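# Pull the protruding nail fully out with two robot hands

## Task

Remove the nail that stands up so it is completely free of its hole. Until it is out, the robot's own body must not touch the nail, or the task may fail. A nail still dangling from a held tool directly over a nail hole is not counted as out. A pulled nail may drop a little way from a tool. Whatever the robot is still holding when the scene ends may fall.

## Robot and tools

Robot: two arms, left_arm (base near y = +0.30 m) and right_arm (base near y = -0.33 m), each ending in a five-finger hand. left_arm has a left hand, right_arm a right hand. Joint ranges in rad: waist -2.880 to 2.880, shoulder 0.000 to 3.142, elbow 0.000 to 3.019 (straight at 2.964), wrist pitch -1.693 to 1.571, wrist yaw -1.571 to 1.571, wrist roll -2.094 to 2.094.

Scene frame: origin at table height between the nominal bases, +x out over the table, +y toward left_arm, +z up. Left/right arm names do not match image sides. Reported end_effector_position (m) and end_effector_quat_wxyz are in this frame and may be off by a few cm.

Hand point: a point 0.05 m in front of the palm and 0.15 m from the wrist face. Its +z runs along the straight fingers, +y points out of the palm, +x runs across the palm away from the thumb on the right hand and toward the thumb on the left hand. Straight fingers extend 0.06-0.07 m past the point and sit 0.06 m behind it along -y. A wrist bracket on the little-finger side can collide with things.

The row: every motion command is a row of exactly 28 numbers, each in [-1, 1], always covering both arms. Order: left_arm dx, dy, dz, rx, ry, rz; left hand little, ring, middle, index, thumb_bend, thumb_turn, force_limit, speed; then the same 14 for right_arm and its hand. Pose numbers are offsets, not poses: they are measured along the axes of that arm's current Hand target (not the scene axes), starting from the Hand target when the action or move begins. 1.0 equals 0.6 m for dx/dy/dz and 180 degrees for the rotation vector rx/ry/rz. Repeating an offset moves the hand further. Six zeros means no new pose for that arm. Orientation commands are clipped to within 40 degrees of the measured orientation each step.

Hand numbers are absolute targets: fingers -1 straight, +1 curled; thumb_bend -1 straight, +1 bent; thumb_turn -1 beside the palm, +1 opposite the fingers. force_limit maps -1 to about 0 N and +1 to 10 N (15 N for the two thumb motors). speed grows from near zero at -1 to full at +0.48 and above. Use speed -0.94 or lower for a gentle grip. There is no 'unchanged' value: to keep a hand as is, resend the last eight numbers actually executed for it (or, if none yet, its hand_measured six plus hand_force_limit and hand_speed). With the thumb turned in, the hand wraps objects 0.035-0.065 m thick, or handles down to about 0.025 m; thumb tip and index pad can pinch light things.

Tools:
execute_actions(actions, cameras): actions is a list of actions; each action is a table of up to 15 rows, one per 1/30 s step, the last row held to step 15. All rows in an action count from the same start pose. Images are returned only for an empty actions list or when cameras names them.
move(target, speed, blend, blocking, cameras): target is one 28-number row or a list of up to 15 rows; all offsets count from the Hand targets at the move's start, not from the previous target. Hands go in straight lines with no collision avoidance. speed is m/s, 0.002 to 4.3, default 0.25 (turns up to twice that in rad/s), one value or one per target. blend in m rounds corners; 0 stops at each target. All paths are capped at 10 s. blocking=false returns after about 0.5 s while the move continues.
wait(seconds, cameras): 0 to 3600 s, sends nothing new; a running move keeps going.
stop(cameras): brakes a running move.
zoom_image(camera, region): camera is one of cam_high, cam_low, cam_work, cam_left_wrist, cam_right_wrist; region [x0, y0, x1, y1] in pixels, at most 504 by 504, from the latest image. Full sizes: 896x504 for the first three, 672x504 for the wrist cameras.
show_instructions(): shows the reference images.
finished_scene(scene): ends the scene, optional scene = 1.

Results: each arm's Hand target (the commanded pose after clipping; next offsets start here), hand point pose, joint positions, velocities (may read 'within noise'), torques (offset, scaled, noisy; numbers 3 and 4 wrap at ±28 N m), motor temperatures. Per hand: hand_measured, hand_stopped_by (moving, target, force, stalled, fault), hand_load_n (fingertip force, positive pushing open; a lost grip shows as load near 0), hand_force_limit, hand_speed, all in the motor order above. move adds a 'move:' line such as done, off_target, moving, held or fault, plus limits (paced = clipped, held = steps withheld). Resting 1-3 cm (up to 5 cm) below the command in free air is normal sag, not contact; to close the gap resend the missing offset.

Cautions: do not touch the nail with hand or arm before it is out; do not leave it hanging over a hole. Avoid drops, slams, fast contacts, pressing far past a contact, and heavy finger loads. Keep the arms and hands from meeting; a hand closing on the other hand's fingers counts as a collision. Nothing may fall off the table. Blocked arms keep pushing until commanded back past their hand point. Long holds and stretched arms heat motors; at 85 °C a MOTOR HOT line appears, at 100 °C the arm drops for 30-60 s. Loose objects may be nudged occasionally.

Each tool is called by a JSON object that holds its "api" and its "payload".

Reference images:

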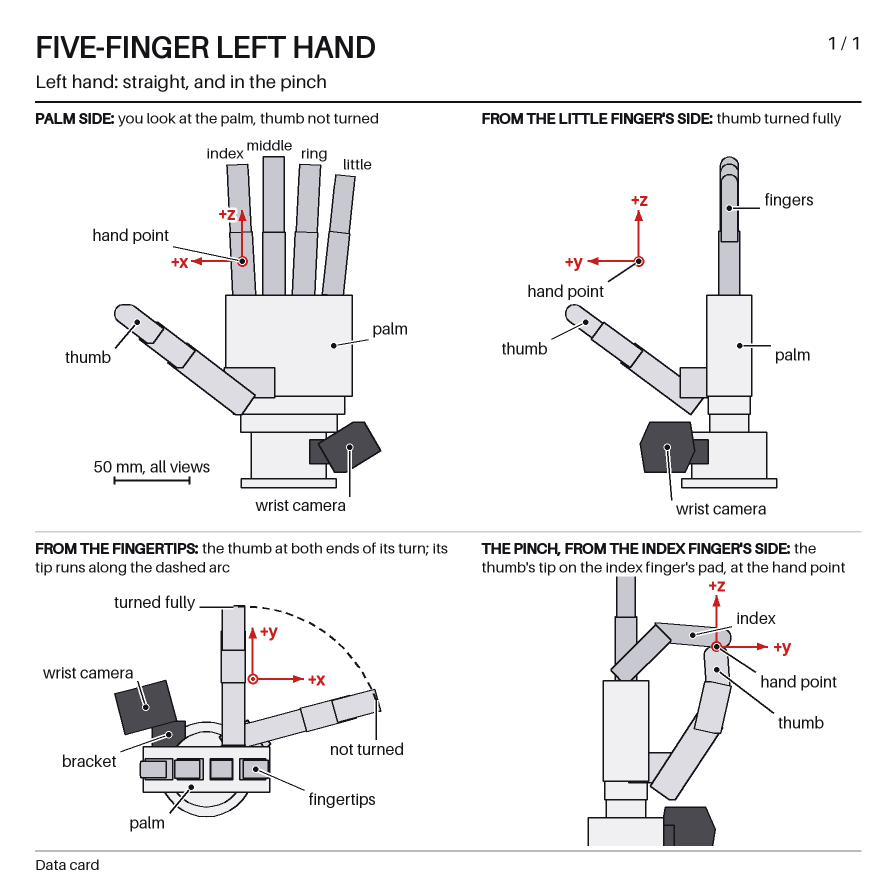

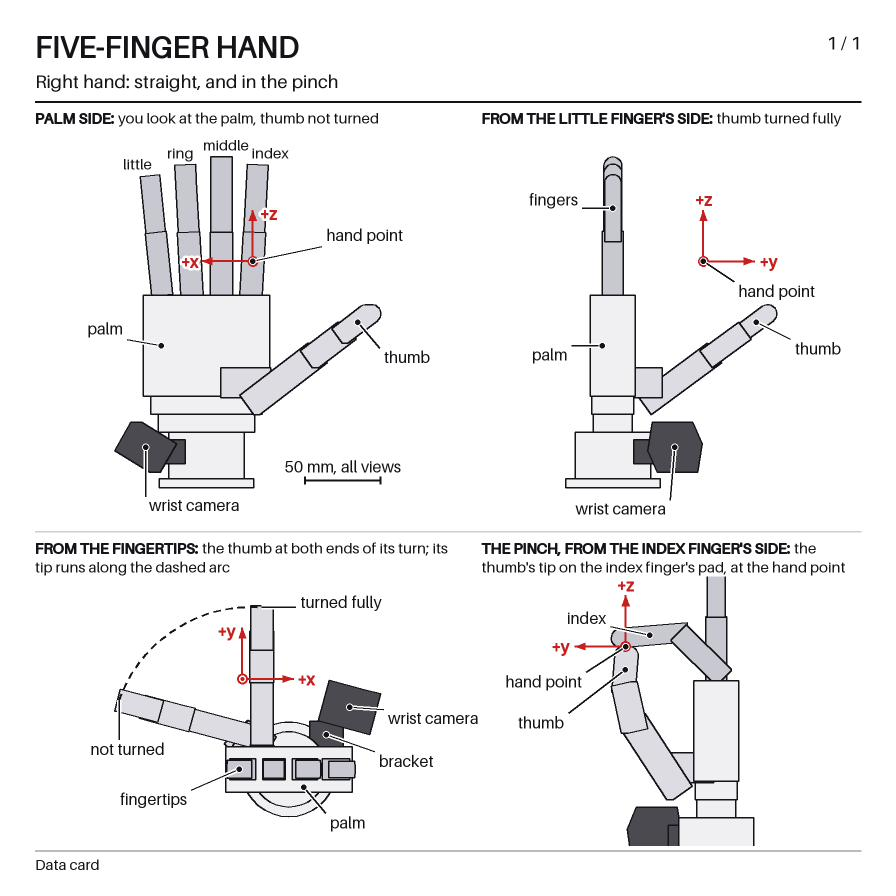

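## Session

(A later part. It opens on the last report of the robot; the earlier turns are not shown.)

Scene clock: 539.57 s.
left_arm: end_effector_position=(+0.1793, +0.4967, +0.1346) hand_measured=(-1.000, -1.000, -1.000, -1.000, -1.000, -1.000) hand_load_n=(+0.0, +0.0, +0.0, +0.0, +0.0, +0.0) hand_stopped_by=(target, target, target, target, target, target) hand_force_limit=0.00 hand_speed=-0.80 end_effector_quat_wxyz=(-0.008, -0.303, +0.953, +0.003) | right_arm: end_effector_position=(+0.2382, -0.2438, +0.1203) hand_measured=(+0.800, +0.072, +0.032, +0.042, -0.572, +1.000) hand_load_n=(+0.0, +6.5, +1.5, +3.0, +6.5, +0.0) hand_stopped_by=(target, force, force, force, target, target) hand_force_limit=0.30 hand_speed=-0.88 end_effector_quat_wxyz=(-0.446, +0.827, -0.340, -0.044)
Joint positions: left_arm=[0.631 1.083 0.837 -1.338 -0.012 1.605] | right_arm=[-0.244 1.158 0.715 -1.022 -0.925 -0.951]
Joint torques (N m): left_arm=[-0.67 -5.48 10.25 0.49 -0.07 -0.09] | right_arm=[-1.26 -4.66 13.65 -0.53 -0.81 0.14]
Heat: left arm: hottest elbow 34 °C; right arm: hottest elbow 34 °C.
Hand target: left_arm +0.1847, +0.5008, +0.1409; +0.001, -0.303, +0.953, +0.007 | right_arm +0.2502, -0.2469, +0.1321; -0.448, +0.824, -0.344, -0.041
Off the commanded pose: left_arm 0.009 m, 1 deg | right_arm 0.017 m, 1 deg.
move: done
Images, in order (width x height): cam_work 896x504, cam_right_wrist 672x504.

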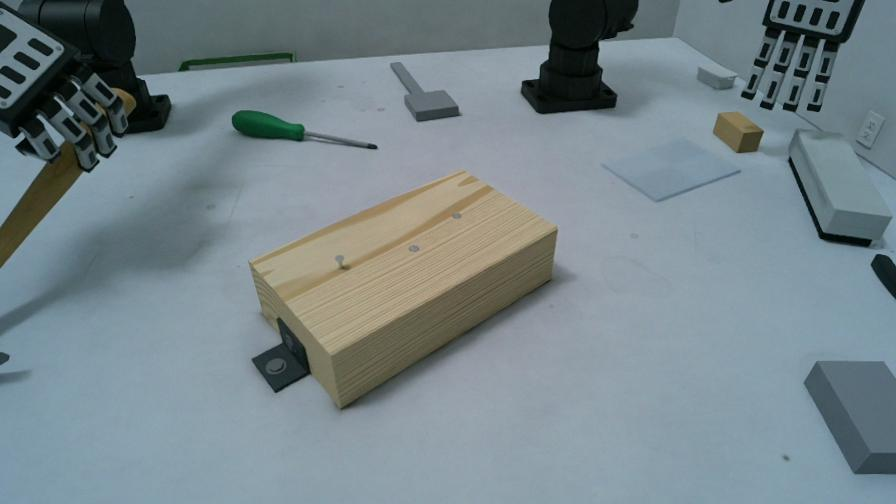

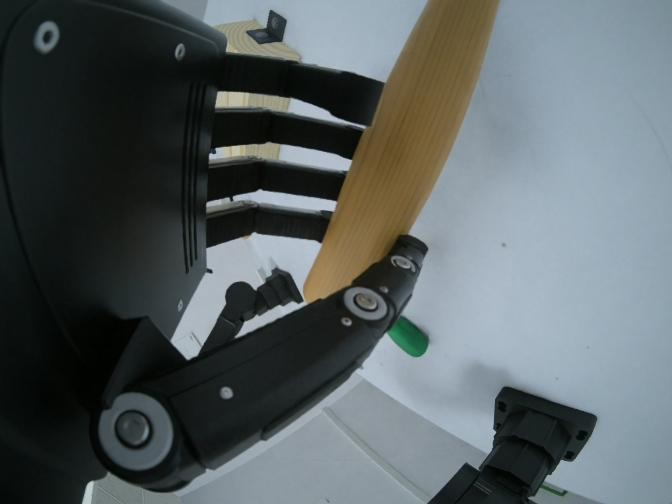

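{"api": "move", "payload": {"target": [[0,0,0,0,0,0,-1,-1,-1,-1,-1,-1,0,-0.8, 0,0,0,0,0,0,-1,0.8,0.8,0.8,0.3,1,0.3,-0.8],[0,0,0,0,0,0,-1,-1,-1,-1,-1,-1,0,-0.8, 0,0,0,0,0,0,0.5,0.8,0.8,0.8,0.3,1,-0.4,-0.8]], "speed": 0.05, "cameras": ["cam_right_wrist","cam_work"]}}

{"api": "zoom_image", "payload": {"camera": "cam_work", "region": [0, 50, 260, 330]}}

Scene clock: 621.30 s.
left_arm: end_effector_position=(+0.1793, +0.4967, +0.1346) hand_measured=(-1.000, -1.000, -1.000, -1.000, -1.000, -1.000) hand_load_n=(+0.5, +0.0, +0.0, +0.0, +0.0, +0.0) hand_stopped_by=(target, target, target, target, target, target) hand_force_limit=0.00 hand_speed=-0.80 end_effector_quat_wxyz=(-0.008, -0.303, +0.953, +0.003) | right_arm: end_effector_position=(+0.2382, -0.2438, +0.1203) hand_measured=(+0.500, +0.072, +0.032, +0.042, -0.560, +1.000) hand_load_n=(+0.0, +7.0, +2.0, +3.5, +10.0, +0.0) hand_stopped_by=(target, force, force, force, force, target) hand_force_limit=-0.40 hand_speed=-0.80 end_effector_quat_wxyz=(-0.446, +0.827, -0.340, -0.044)
Joint positions: left_arm=[0.631 1.083 0.837 -1.338 -0.012 1.605] | right_arm=[-0.244 1.158 0.715 -1.022 -0.925 -0.951]
Joint torques (N m): left_arm=[-0.67 -5.71 10.19 0.59 -0.06 -0.08] | right_arm=[-0.73 -4.72 13.52 -0.49 -0.71 0.13]
Heat: left arm: hottest elbow 34 °C; right arm: hottest elbow 35 °C.
Hand target: left_arm +0.1847, +0.5008, +0.1409; +0.001, -0.303, +0.953, +0.007 | right_arm +0.2502, -0.2469, +0.1321; -0.448, +0.824, -0.344, -0.041
Off the commanded pose: left_arm 0.009 m, 1 deg | right_arm 0.017 m, 1 deg.
move: done; target 2's new numbers were sent with right_arm's hand 0.017 m and 1 deg from that target
Images, in order (width x height): cam_work 896x504, cam_right_wrist 672x504.

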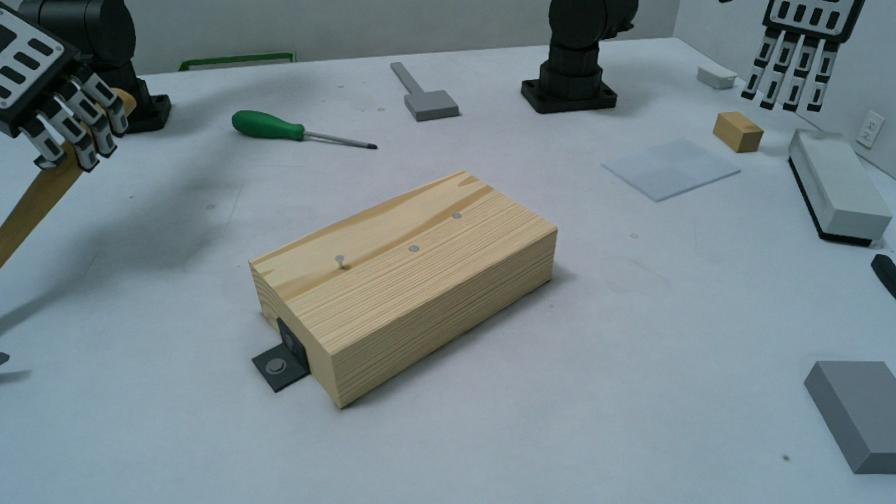

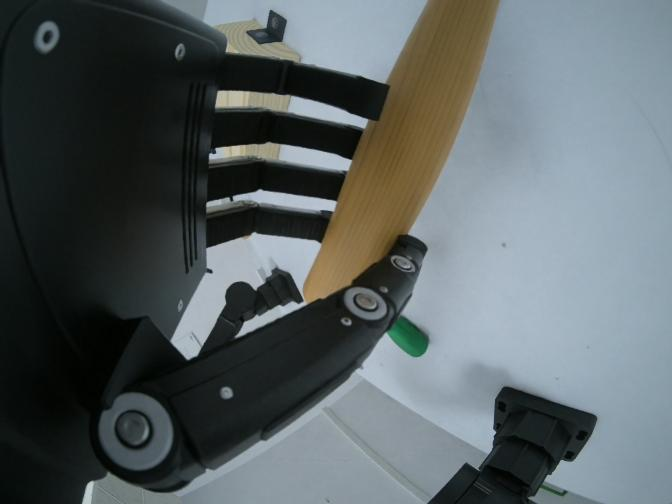

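Scaled by 1.800 from the camera's image (finer frame: 1280x720).

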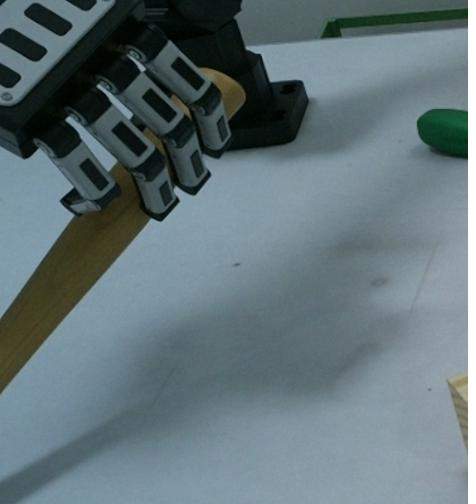

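{"api": "move", "payload": {"target": [0,0,0,0,0,0,-1,-1,-1,-1,-1,-1,0,-0.8, -0.025,-0.0473,-0.0397,0,0,0,0.5,0.8,0.8,0.8,0.3,1,-0.4,-0.8], "speed": 0.06, "cameras": ["cam_right_wrist","cam_work","cam_high"]}}

Scene clock: 645.83 s.
left_arm: end_effector_position=(+0.1793, +0.4967, +0.1346) hand_measured=(-1.000, -1.000, -1.000, -1.000, -1.000, -1.000) hand_load_n=(+0.0, +0.0, +0.0, +0.0, +0.0, +0.0) hand_stopped_by=(target, target, target, target, target, target) hand_force_limit=0.00 hand_speed=-0.80 end_effector_quat_wxyz=(-0.008, -0.303, +0.953, +0.003) | right_arm: end_effector_position=(+0.2387, -0.2440, +0.1528) hand_measured=(+0.500, +0.072, +0.032, +0.042, -0.560, +1.000) hand_load_n=(+0.0, +6.0, +4.0, +0.0, +8.5, +0.0) hand_stopped_by=(target, force, force, force, force, target) hand_force_limit=-0.40 hand_speed=-0.80 end_effector_quat_wxyz=(-0.443, +0.825, -0.346, -0.055)
Joint positions: left_arm=[0.631 1.083 0.837 -1.338 -0.012 1.605] | right_arm=[-0.244 1.138 0.79 -1.144 -0.924 -0.951]
Joint torques (N m): left_arm=[-0.73 -5.42 10.13 0.5 -0.07 -0.1] | right_arm=[-0.91 -7.18 14.02 -0.85 -0.74 0.1]
Heat: left arm: hottest elbow 34 °C; right arm: hottest elbow 35 °C.
Hand target: left_arm +0.1847, +0.5008, +0.1409; +0.001, -0.303, +0.953, +0.007 | right_arm +0.2502, -0.2470, +0.1721; -0.448, +0.824, -0.344, -0.041
Off the commanded pose: left_arm 0.009 m, 1 deg | right_arm 0.023 m, 2 deg.
move: off_target (right_arm)
Images, in order (width x height): cam_high 896x504, cam_work 896x504, cam_right_wrist 672x504.

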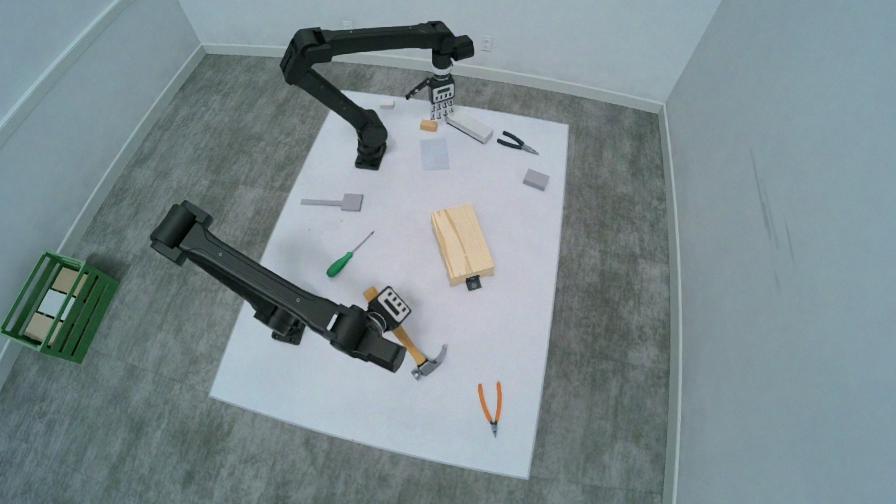

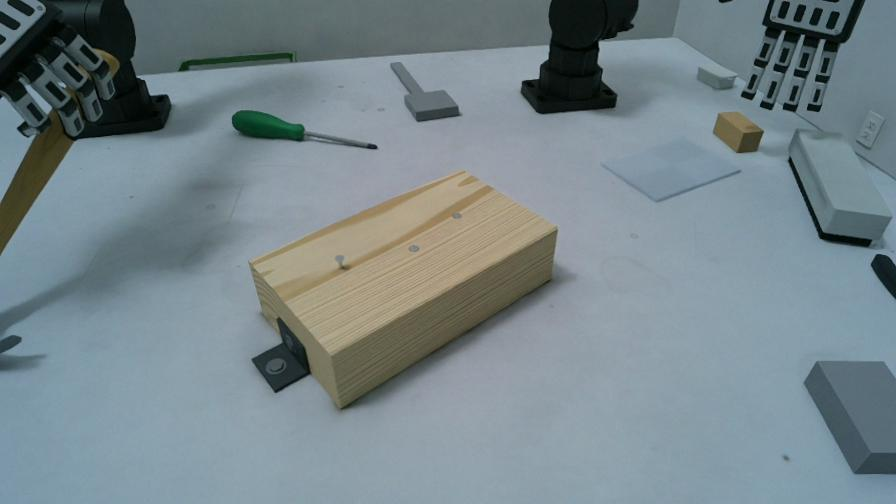

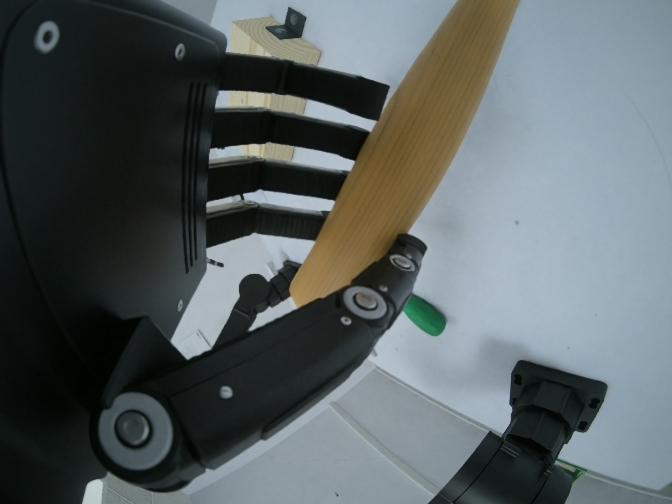

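{"api": "move", "payload": {"target": [0,0,0,0,0,0,-1,-1,-1,-1,-1,-1,0,-0.8, 0.0935,-0.2475,0.0457,0.1648,0.0808,0.2573,0.5,0.8,0.8,0.8,0.3,1,-0.4,-0.8], "speed": 0.12, "cameras": ["cam_right_wrist","cam_work","cam_high"]}}

Scene clock: 659.93 s.
left_arm: end_effector_position=(+0.1793, +0.4967, +0.1346) hand_measured=(-1.000, -1.000, -1.000, -1.000, -1.000, -1.000) hand_load_n=(+0.0, +0.0, +0.0, +0.0, -0.5, +0.0) hand_stopped_by=(target, target, target, target, target, target) hand_force_limit=0.00 hand_speed=-0.80 end_effector_quat_wxyz=(-0.008, -0.303, +0.953, +0.003) | right_arm: end_effector_position=(+0.3909, -0.2095, +0.2297) hand_measured=(+0.500, +0.072, +0.032, +0.042, -0.560, +1.000) hand_load_n=(+0.0, +2.0, +3.0, +0.0, +6.0, +0.0) hand_stopped_by=(target, force, force, force, force, target) hand_force_limit=-0.40 hand_speed=-0.80 end_effector_quat_wxyz=(+0.528, -0.492, +0.692, +0.019)
Joint positions: left_arm=[0.631 1.083 0.837 -1.338 -0.012 1.605] | right_arm=[-0.157 1.085 0.73 -0.25 -0.683 0.578]
Joint torques (N m): left_arm=[-0.73 -5.6 10.18 0.49 -0.06 -0.08] | right_arm=[0.21 -8.12 10.5 2 -0.52 0.42]
Motor temperatures (°C): left_arm=[26 25 34 24 23 25] | right_arm=[19 25 36 24 23 23]
Heat: left arm: hottest elbow 34 °C; right arm: hottest elbow 36 °C.
Hand target: left_arm +0.1847, +0.5008, +0.1409; +0.001, -0.303, +0.953, +0.007 | right_arm +0.3889, -0.2019, +0.2400; +0.541, -0.485, +0.687, +0.024
Off the commanded pose: left_arm 0.009 m, 1 deg | right_arm 0.013 m, 2 deg.
move: off_target (right_arm)
Images, in order (width x height): cam_high 896x504, cam_work 896x504, cam_right_wrist 672x504.

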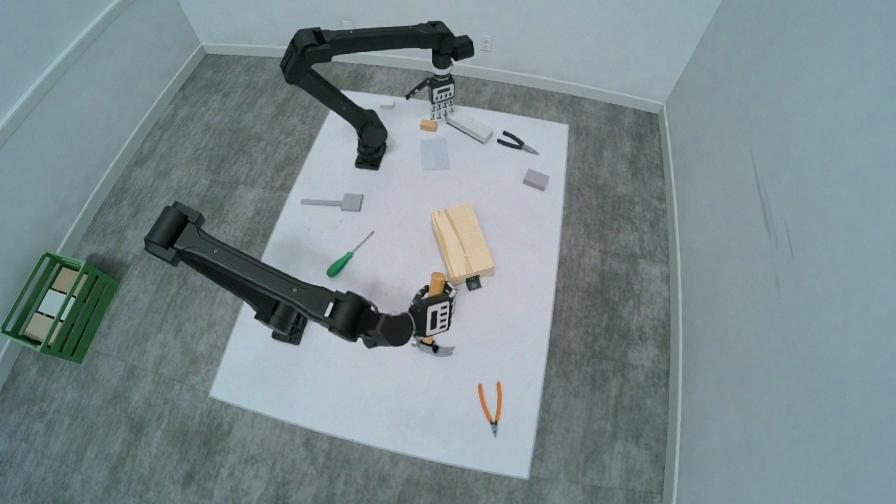

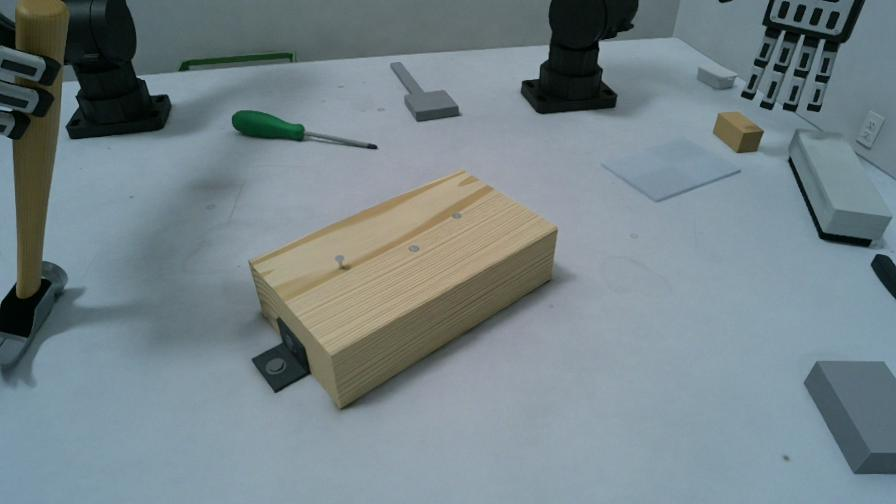

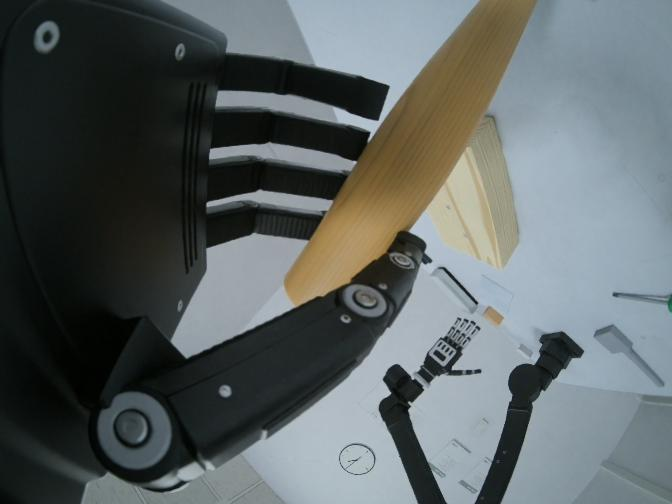

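{"api": "move", "payload": {"target": [0,0,0,0,0,0,-1,-1,-1,-1,-1,-1,0,-0.8, 0.0267,-0.0712,-0.0452,0.1865,-0.0866,0.2083,0.5,0.8,0.8,0.8,0.3,1,-0.4,-0.8], "speed": 0.12, "cameras": ["cam_right_wrist","cam_work","cam_high","cam_low"]}}

Scene clock: 673.80 s.
left_arm: end_effector_position=(+0.1793, +0.4967, +0.1346) hand_measured=(-1.000, -1.000, -1.000, -1.000, -1.000, -1.000) hand_load_n=(+0.0, +0.0, +0.0, +0.0, -0.5, +0.0) hand_stopped_by=(target, target, target, target, target, target) hand_force_limit=0.00 hand_speed=-0.80 end_effector_quat_wxyz=(-0.008, -0.303, +0.953, +0.003) | right_arm: end_effector_position=(+0.4016, -0.2543, +0.2497) hand_measured=(+0.500, +0.072, +0.032, +0.042, -0.560, +1.000) hand_load_n=(-1.5, +2.5, +0.0, +2.0, +5.5, +0.0) hand_stopped_by=(target, force, force, force, force, target) hand_force_limit=-0.40 hand_speed=-0.80 end_effector_quat_wxyz=(+0.693, -0.072, +0.716, +0.044)
Joint positions: left_arm=[0.631 1.083 0.837 -1.338 -0.012 1.605] | right_arm=[-0.113 1.053 0.296 0.72 -0.245 1.524]
Joint torques (N m): left_arm=[-1.03 -5.36 10.19 0.59 -0.06 -0.11] | right_arm=[0.5 -4.37 9.11 3 -0.09 0.42]
Heat: left arm: hottest elbow 34 °C; right arm: hottest elbow 35 °C.
Hand target: left_arm +0.1847, +0.5008, +0.1409; +0.001, -0.303, +0.953, +0.007 | right_arm +0.3999, -0.2498, +0.2601; +0.705, -0.062, +0.704, +0.062
Off the commanded pose: left_arm 0.009 m, 1 deg | right_arm 0.011 m, 3 deg.
move: off_target (right_arm)
Images, in order (width x height): cam_high 896x504, cam_low 896x504, cam_work 896x504, cam_right_wrist 672x504.

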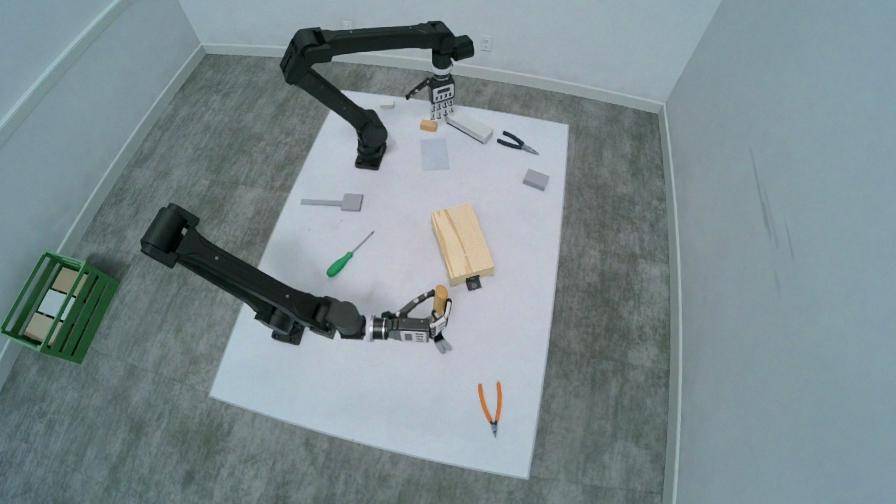

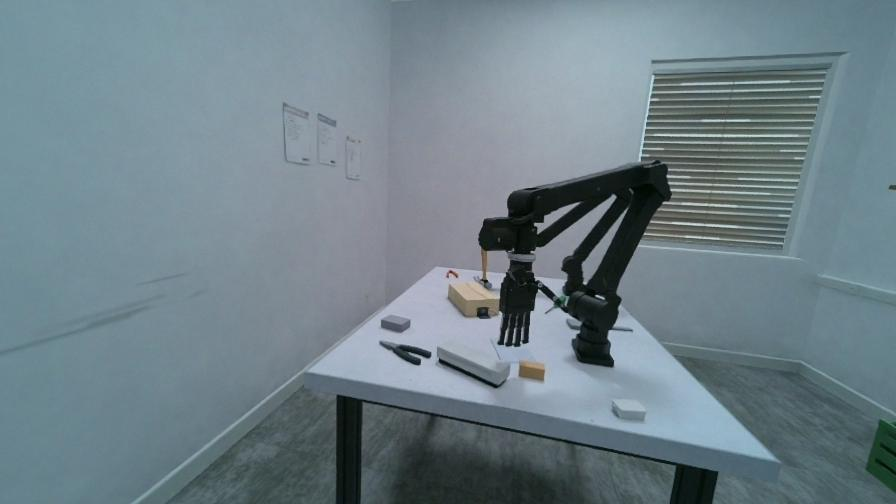

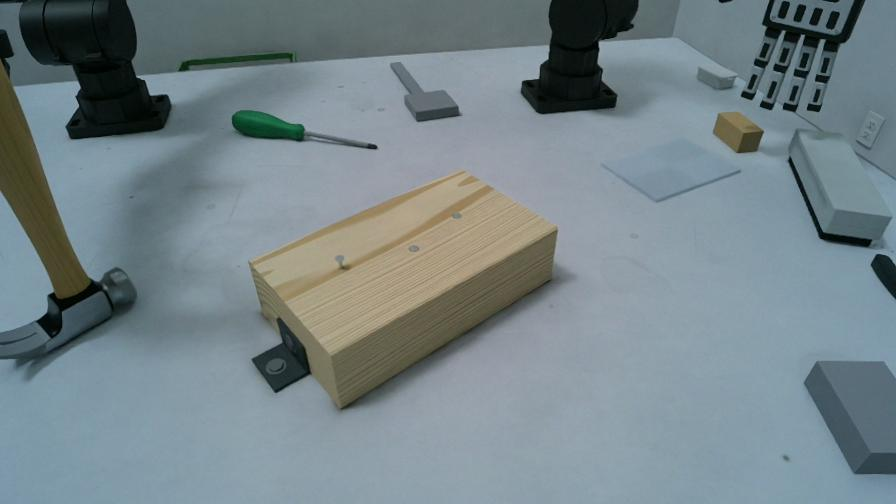

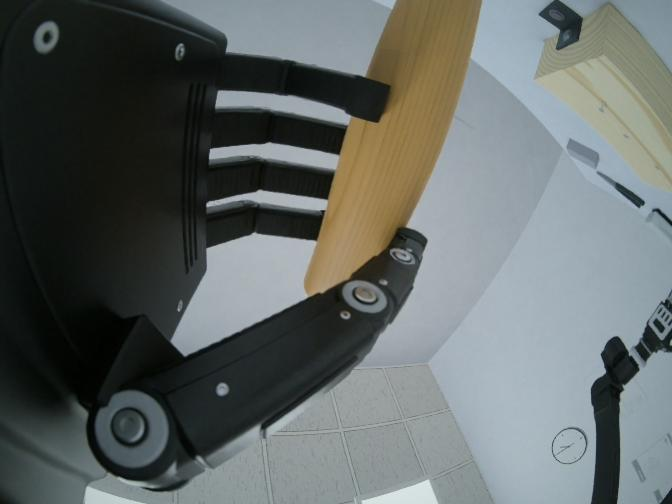

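{"api": "move", "payload": {"target": [0,0,0,0,0,0,-1,-1,-1,-1,-1,-1,0,-0.8, 0.04,0,0,0,0,0,0.5,0.8,0.8,0.8,0.3,1,-0.4,-0.8], "speed": 0.04, "cameras": ["cam_work","cam_high"]}}

{"api": "zoom_image", "payload": {"camera": "cam_work", "region": [0, 50, 260, 450]}}

{"api": "zoom_image", "payload": {"camera": "cam_high", "region": [340, 240, 500, 400]}}

Scene clock: 684.47 s.
left_arm: end_effector_position=(+0.1793, +0.4967, +0.1346) hand_measured=(-1.000, -1.000, -1.000, -1.000, -1.000, -1.000) hand_load_n=(+0.0, +0.0, +0.0, +0.0, +0.0, +0.0) hand_stopped_by=(target, target, target, target, target, target) hand_force_limit=0.00 hand_speed=-0.80 end_effector_quat_wxyz=(-0.008, -0.303, +0.953, +0.003) | right_arm: end_effector_position=(+0.4037, -0.2545, +0.2461) hand_measured=(+0.500, +0.072, +0.032, +0.042, -0.558, +1.000) hand_load_n=(-2.5, +0.0, +0.0, +5.5, +7.0, +0.5) hand_stopped_by=(target, force, force, force, force, target) hand_force_limit=-0.40 hand_speed=-0.80 end_effector_quat_wxyz=(+0.710, -0.063, +0.699, +0.053)
Joint positions: left_arm=[0.631 1.083 0.837 -1.338 -0.012 1.605] | right_arm=[-0.111 1.145 0.278 0.882 -0.245 1.558]
Joint torques (N m): left_arm=[-1.03 -5.48 10.17 0.61 -0.06 -0.09] | right_arm=[0.15 -3.49 7.17 1.99 0.02 0.14]
Heat: left arm: hottest elbow 34 °C; right arm: hottest elbow 34 °C.
Hand target: left_arm +0.1847, +0.5008, +0.1409; +0.001, -0.303, +0.953, +0.007 | right_arm +0.4000, -0.2500, +0.2361; +0.705, -0.062, +0.704, +0.062
Off the commanded pose: left_arm 0.009 m, 1 deg | right_arm 0.012 m, 1 deg.
move: off_target (right_arm)
Images, in order (width x height): cam_high 896x504, cam_work 896x504.

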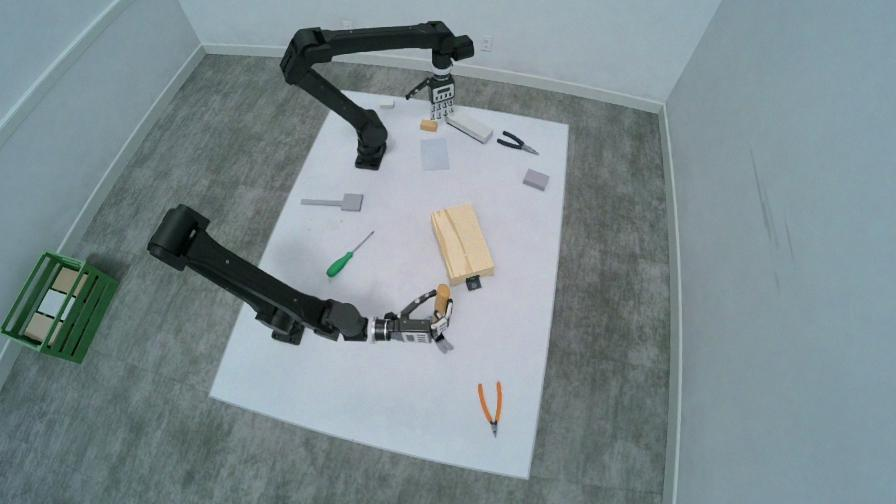

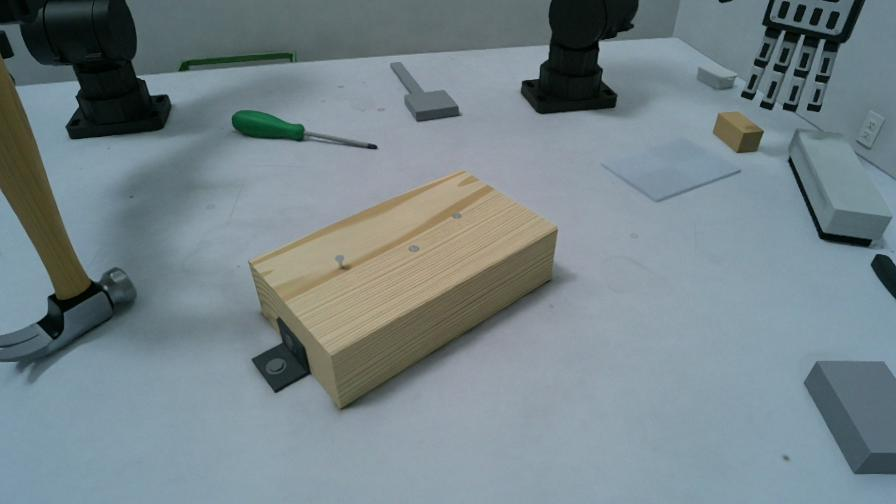

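Scaled by 1.260 from the camera's image (finer frame: 1280x720).

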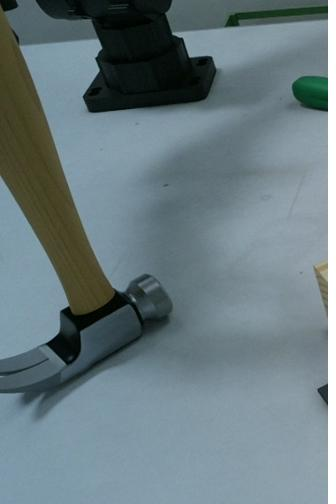

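Scaled by 3.150 from the camera's image (finer frame: 1280x720).

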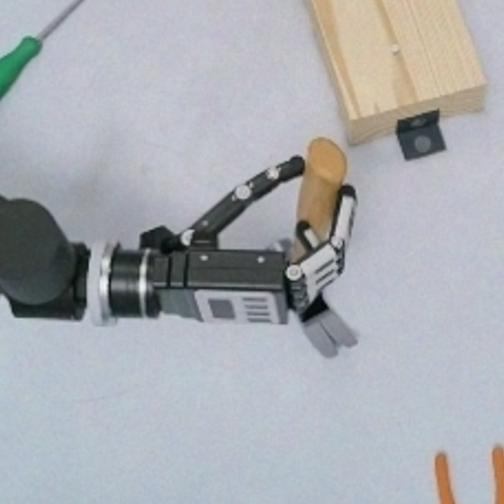

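{"api": "move", "payload": {"target": [0,0,0,0,0,0,-1,-1,-1,-1,-1,-1,0,-0.8, 0,0.01,0.01,0,0,0,-0.2,-0.15,-0.15,-0.15,-0.62,1,-0.4,-0.8], "speed": 0.04, "cameras": ["cam_work","cam_high","cam_right_wrist"]}}

{"api": "zoom_image", "payload": {"camera": "cam_high", "region": [340, 240, 500, 400]}}

Scene clock: 700.83 s.
left_arm: end_effector_position=(+0.1793, +0.4967, +0.1346) hand_measured=(-1.000, -1.000, -1.000, -1.000, -1.000, -1.000) hand_load_n=(+0.0, +0.0, +0.0, +0.0, +0.0, +0.0) hand_stopped_by=(target, target, target, target, target, target) hand_force_limit=0.00 hand_speed=-0.80 end_effector_quat_wxyz=(-0.008, -0.303, +0.953, +0.003) | right_arm: end_effector_position=(+0.4062, -0.2457, +0.2380) hand_measured=(-0.200, -0.150, -0.150, -0.150, -0.620, +1.000) hand_load_n=(+0.0, +0.0, +0.0, +0.0, +0.0, +0.0) hand_stopped_by=(target, target, target, target, target, target) hand_force_limit=-0.40 hand_speed=-0.80 end_effector_quat_wxyz=(+0.704, -0.064, +0.705, +0.056)
Joint positions: left_arm=[0.631 1.083 0.837 -1.338 -0.012 1.605] | right_arm=[-0.078 1.167 0.278 0.885 -0.216 1.559]
Joint torques (N m): left_arm=[-1.14 -5.66 10.11 0.58 -0.06 -0.1] | right_arm=[-0.09 -3.31 7.94 2.29 0.01 0.17]
Heat: left arm: hottest elbow 34 °C; right arm: hottest elbow 33 °C.
Hand target: left_arm +0.1847, +0.5008, +0.1409; +0.001, -0.303, +0.953, +0.007 | right_arm +0.4049, -0.2430, +0.2361; +0.705, -0.062, +0.704, +0.062
Off the commanded pose: left_arm 0.009 m, 1 deg | right_arm 0.004 m, 1 deg.
move: done
Images, in order (width x height): cam_high 896x504, cam_work 896x504, cam_right_wrist 672x504.

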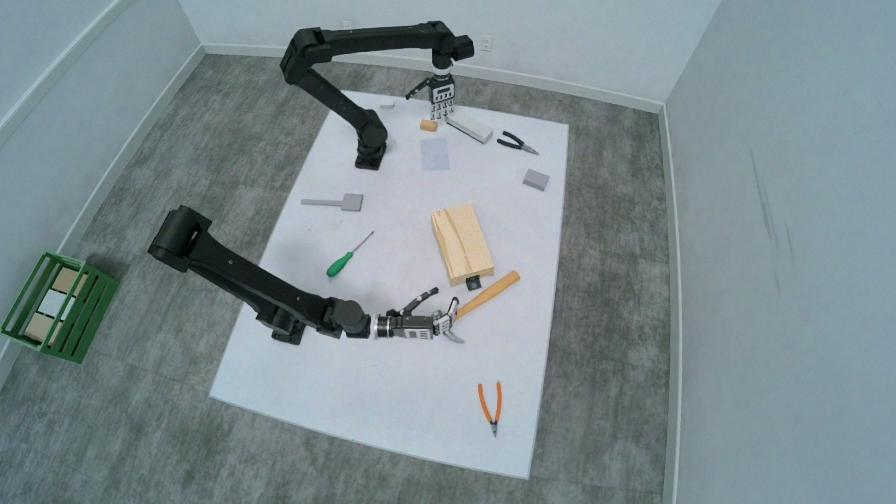

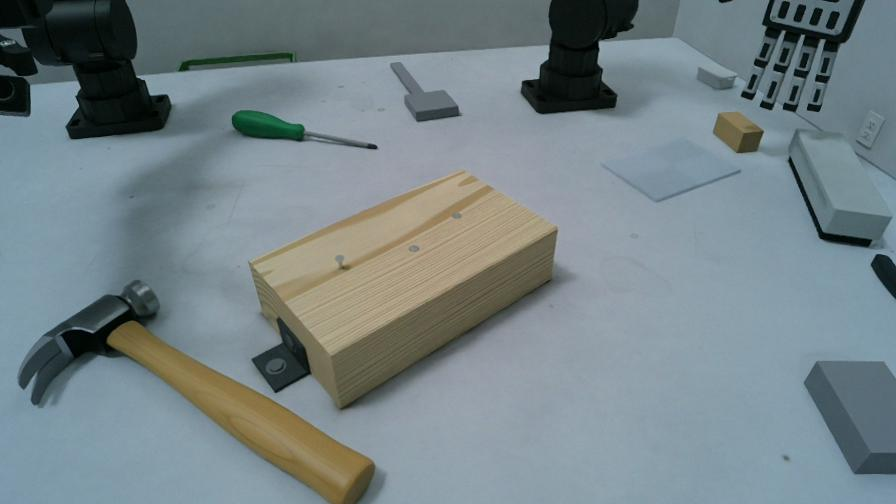

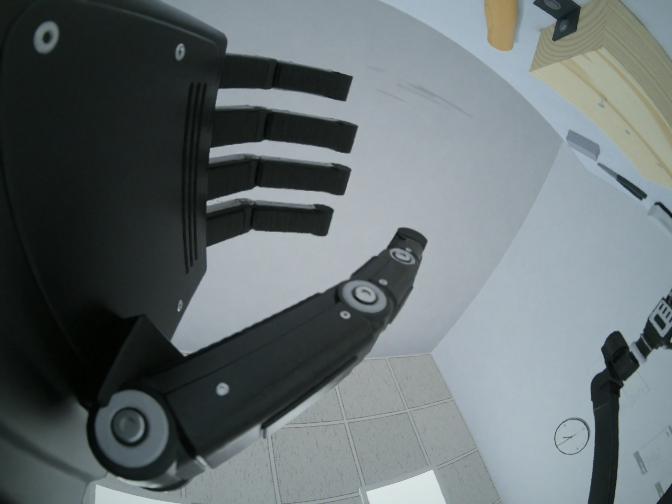

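Scaled by 3.150 from the camera's image (finer frame: 1280x720).

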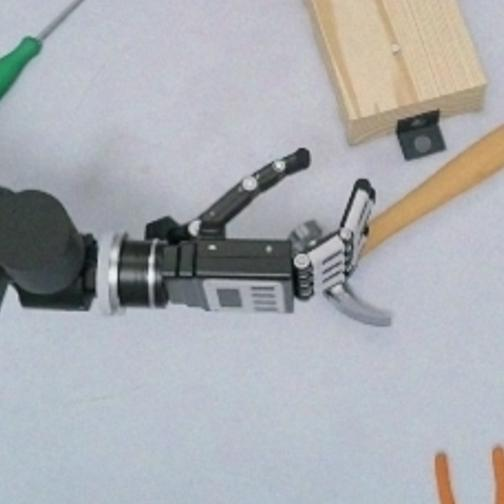

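{"api": "move", "payload": {"target": [[0,0,0,0,0,0,-1,-1,-1,-1,-1,-1,0,-0.8, -0.1,0,0,0,0,0,-1,-1,-1,-1,-1,1,-0.4,-0.3],[0,0,0,0,0,0,-1,-1,-1,-1,-1,-1,0,-0.8, 0.1267,0.0918,0.0552,0.0521,0.3608,-0.348,-1,-1,-1,-1,-1,1,-0.4,-0.3]], "speed": 0.15, "blend": [0.02,0], "cameras": ["cam_work","cam_high","cam_right_wrist"]}}

{"api": "zoom_image", "payload": {"camera": "cam_high", "region": [370, 190, 570, 390]}}

Scene clock: 756.27 s.
left_arm: end_effector_position=(+0.1793, +0.4967, +0.1346) hand_measured=(-1.000, -1.000, -1.000, -1.000, -1.000, -1.000) hand_load_n=(+0.0, +0.0, -0.5, +0.0, +0.0, +0.0) hand_stopped_by=(target, target, target, target, target, target) hand_force_limit=0.00 hand_speed=-0.80 end_effector_quat_wxyz=(-0.008, -0.303, +0.953, +0.003) | right_arm: end_effector_position=(+0.4144, -0.1942, +0.1454) hand_measured=(-1.000, -1.000, -1.000, -1.000, -1.000, +1.000) hand_load_n=(+0.0, +0.0, -0.5, +0.0, +0.0, +0.0) hand_stopped_by=(target, target, target, target, target, target) hand_force_limit=-0.40 hand_speed=-0.30 end_effector_quat_wxyz=(+0.158, -0.377, +0.826, -0.388)
Joint positions: left_arm=[0.631 1.083 0.837 -1.338 -0.012 1.605] | right_arm=[0.466 1.345 1.006 -0.881 0.807 1.06]
Joint torques (N m): left_arm=[-0.97 -5.48 10.19 0.5 -0.07 -0.09] | right_arm=[-0.03 -8.06 15.16 -0.01 0.48 0.14]
Heat: left arm: hottest elbow 34 °C; right arm: hottest elbow 32 °C.
Hand target: left_arm +0.1847, +0.5008, +0.1409; +0.001, -0.303, +0.953, +0.007 | right_arm +0.4279, -0.1830, +0.1601; +0.171, -0.369, +0.828, -0.386
Off the commanded pose: left_arm 0.009 m, 1 deg | right_arm 0.023 m, 2 deg.
move: off_target (right_arm)
Images, in order (width x height): cam_high 896x504, cam_work 896x504, cam_right_wrist 672x504.

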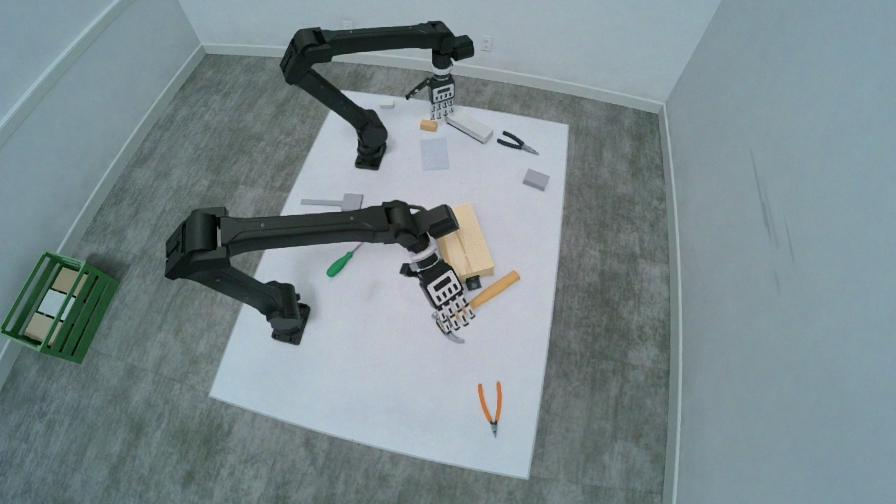

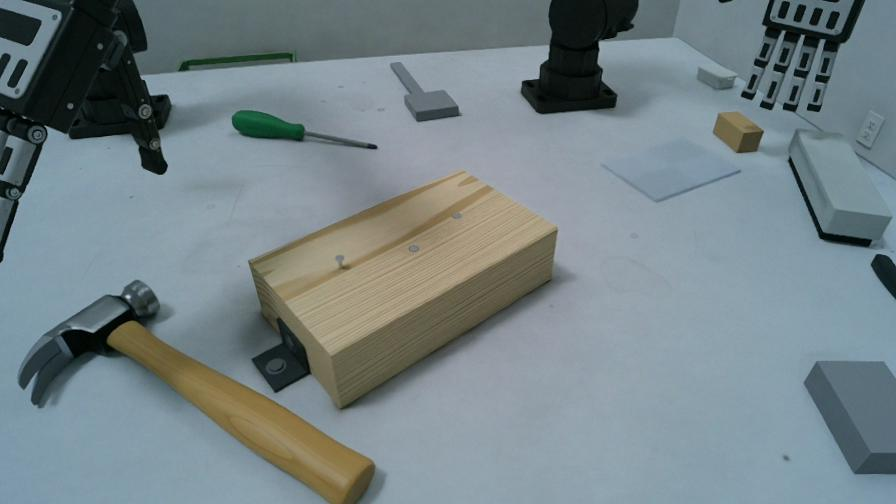

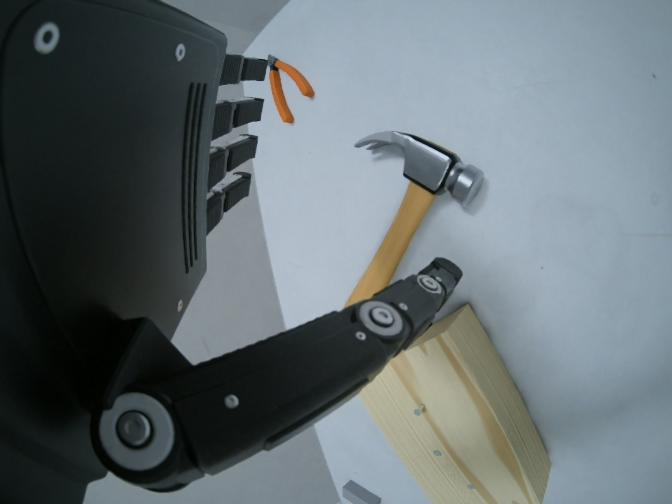

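Scaled by 2.520 from the camera's image (finer frame: 1280x720).

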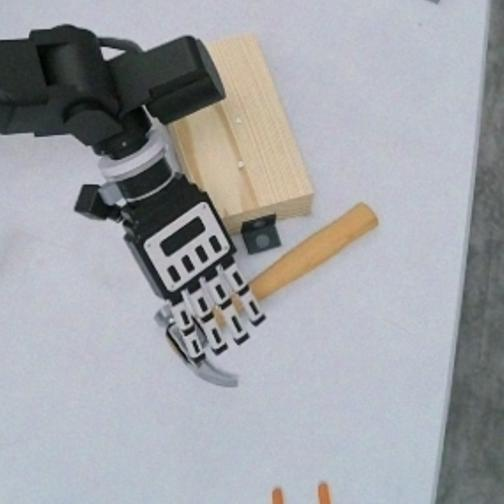

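{"api": "move", "payload": {"target": [0,0,0,0,0,0,-1,-1,-1,-1,-1,-1,0,-0.8, -0.0407,0.1195,0.1168,0,0,0,1,1,-1,-1,-1,1,-0.4,0.2], "speed": 0.08, "cameras": ["cam_work","cam_high","cam_right_wrist"]}}

{"api": "zoom_image", "payload": {"camera": "cam_high", "region": [370, 190, 570, 390]}}

Scene clock: 784.03 s.
left_arm: end_effector_position=(+0.1793, +0.4967, +0.1346) hand_measured=(-1.000, -1.000, -1.000, -1.000, -1.000, -1.000) hand_load_n=(+0.0, +0.0, +0.0, +0.0, +0.0, +0.0) hand_stopped_by=(target, target, target, target, target, target) hand_force_limit=0.00 hand_speed=-0.80 end_effector_quat_wxyz=(-0.008, -0.303, +0.953, +0.003) | right_arm: end_effector_position=(+0.4525, -0.1729, +0.0716) hand_measured=(+1.000, +1.000, -1.000, -1.000, -1.000, +1.000) hand_load_n=(+0.0, +0.5, +0.0, +0.0, +0.0, +0.0) hand_stopped_by=(target, target, target, target, target, target) hand_force_limit=-0.40 hand_speed=0.20 end_effector_quat_wxyz=(+0.173, -0.369, +0.827, -0.387)
Joint positions: left_arm=[0.631 1.083 0.837 -1.338 -0.012 1.605] | right_arm=[0.468 1.53 0.977 -0.636 0.808 1.065]
Joint torques (N m): left_arm=[-0.67 -5.54 10.13 0.53 -0.07 -0.09] | right_arm=[-1.14 -10.11 8.18 1.03 0.48 0.07]
Heat: left arm: hottest elbow 34 °C; right arm: hottest elbow 33 °C.
Hand target: left_arm +0.1847, +0.5008, +0.1409; +0.001, -0.303, +0.953, +0.007 | right_arm +0.4496, -0.1699, +0.0601; +0.171, -0.369, +0.828, -0.386
Off the commanded pose: left_arm 0.009 m, 1 deg | right_arm 0.012 m, 0 deg.
move: off_target (right_arm)
Images, in order (width x height): cam_high 896x504, cam_work 896x504, cam_right_wrist 672x504.

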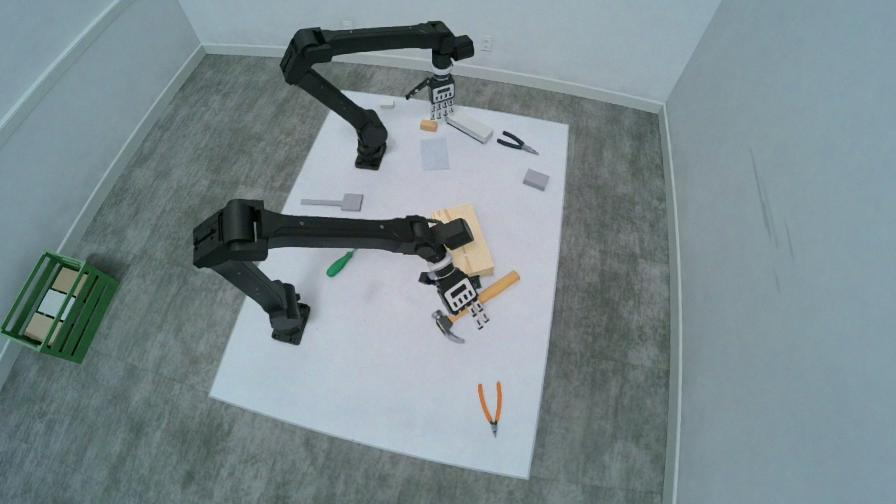

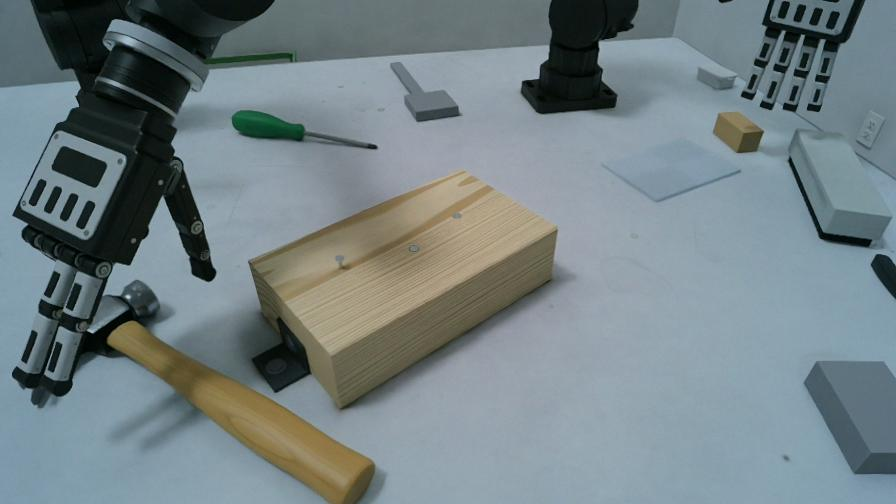

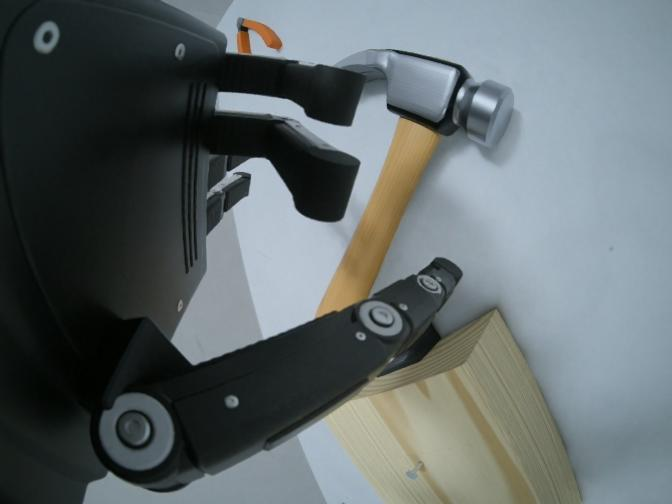

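Scaled by 2.520 from the camera's image (finer frame: 1280x720).

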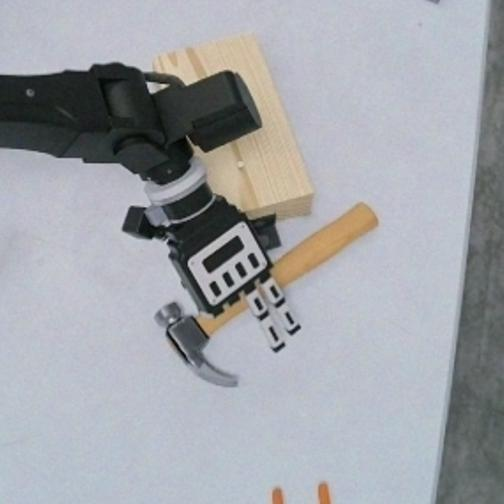

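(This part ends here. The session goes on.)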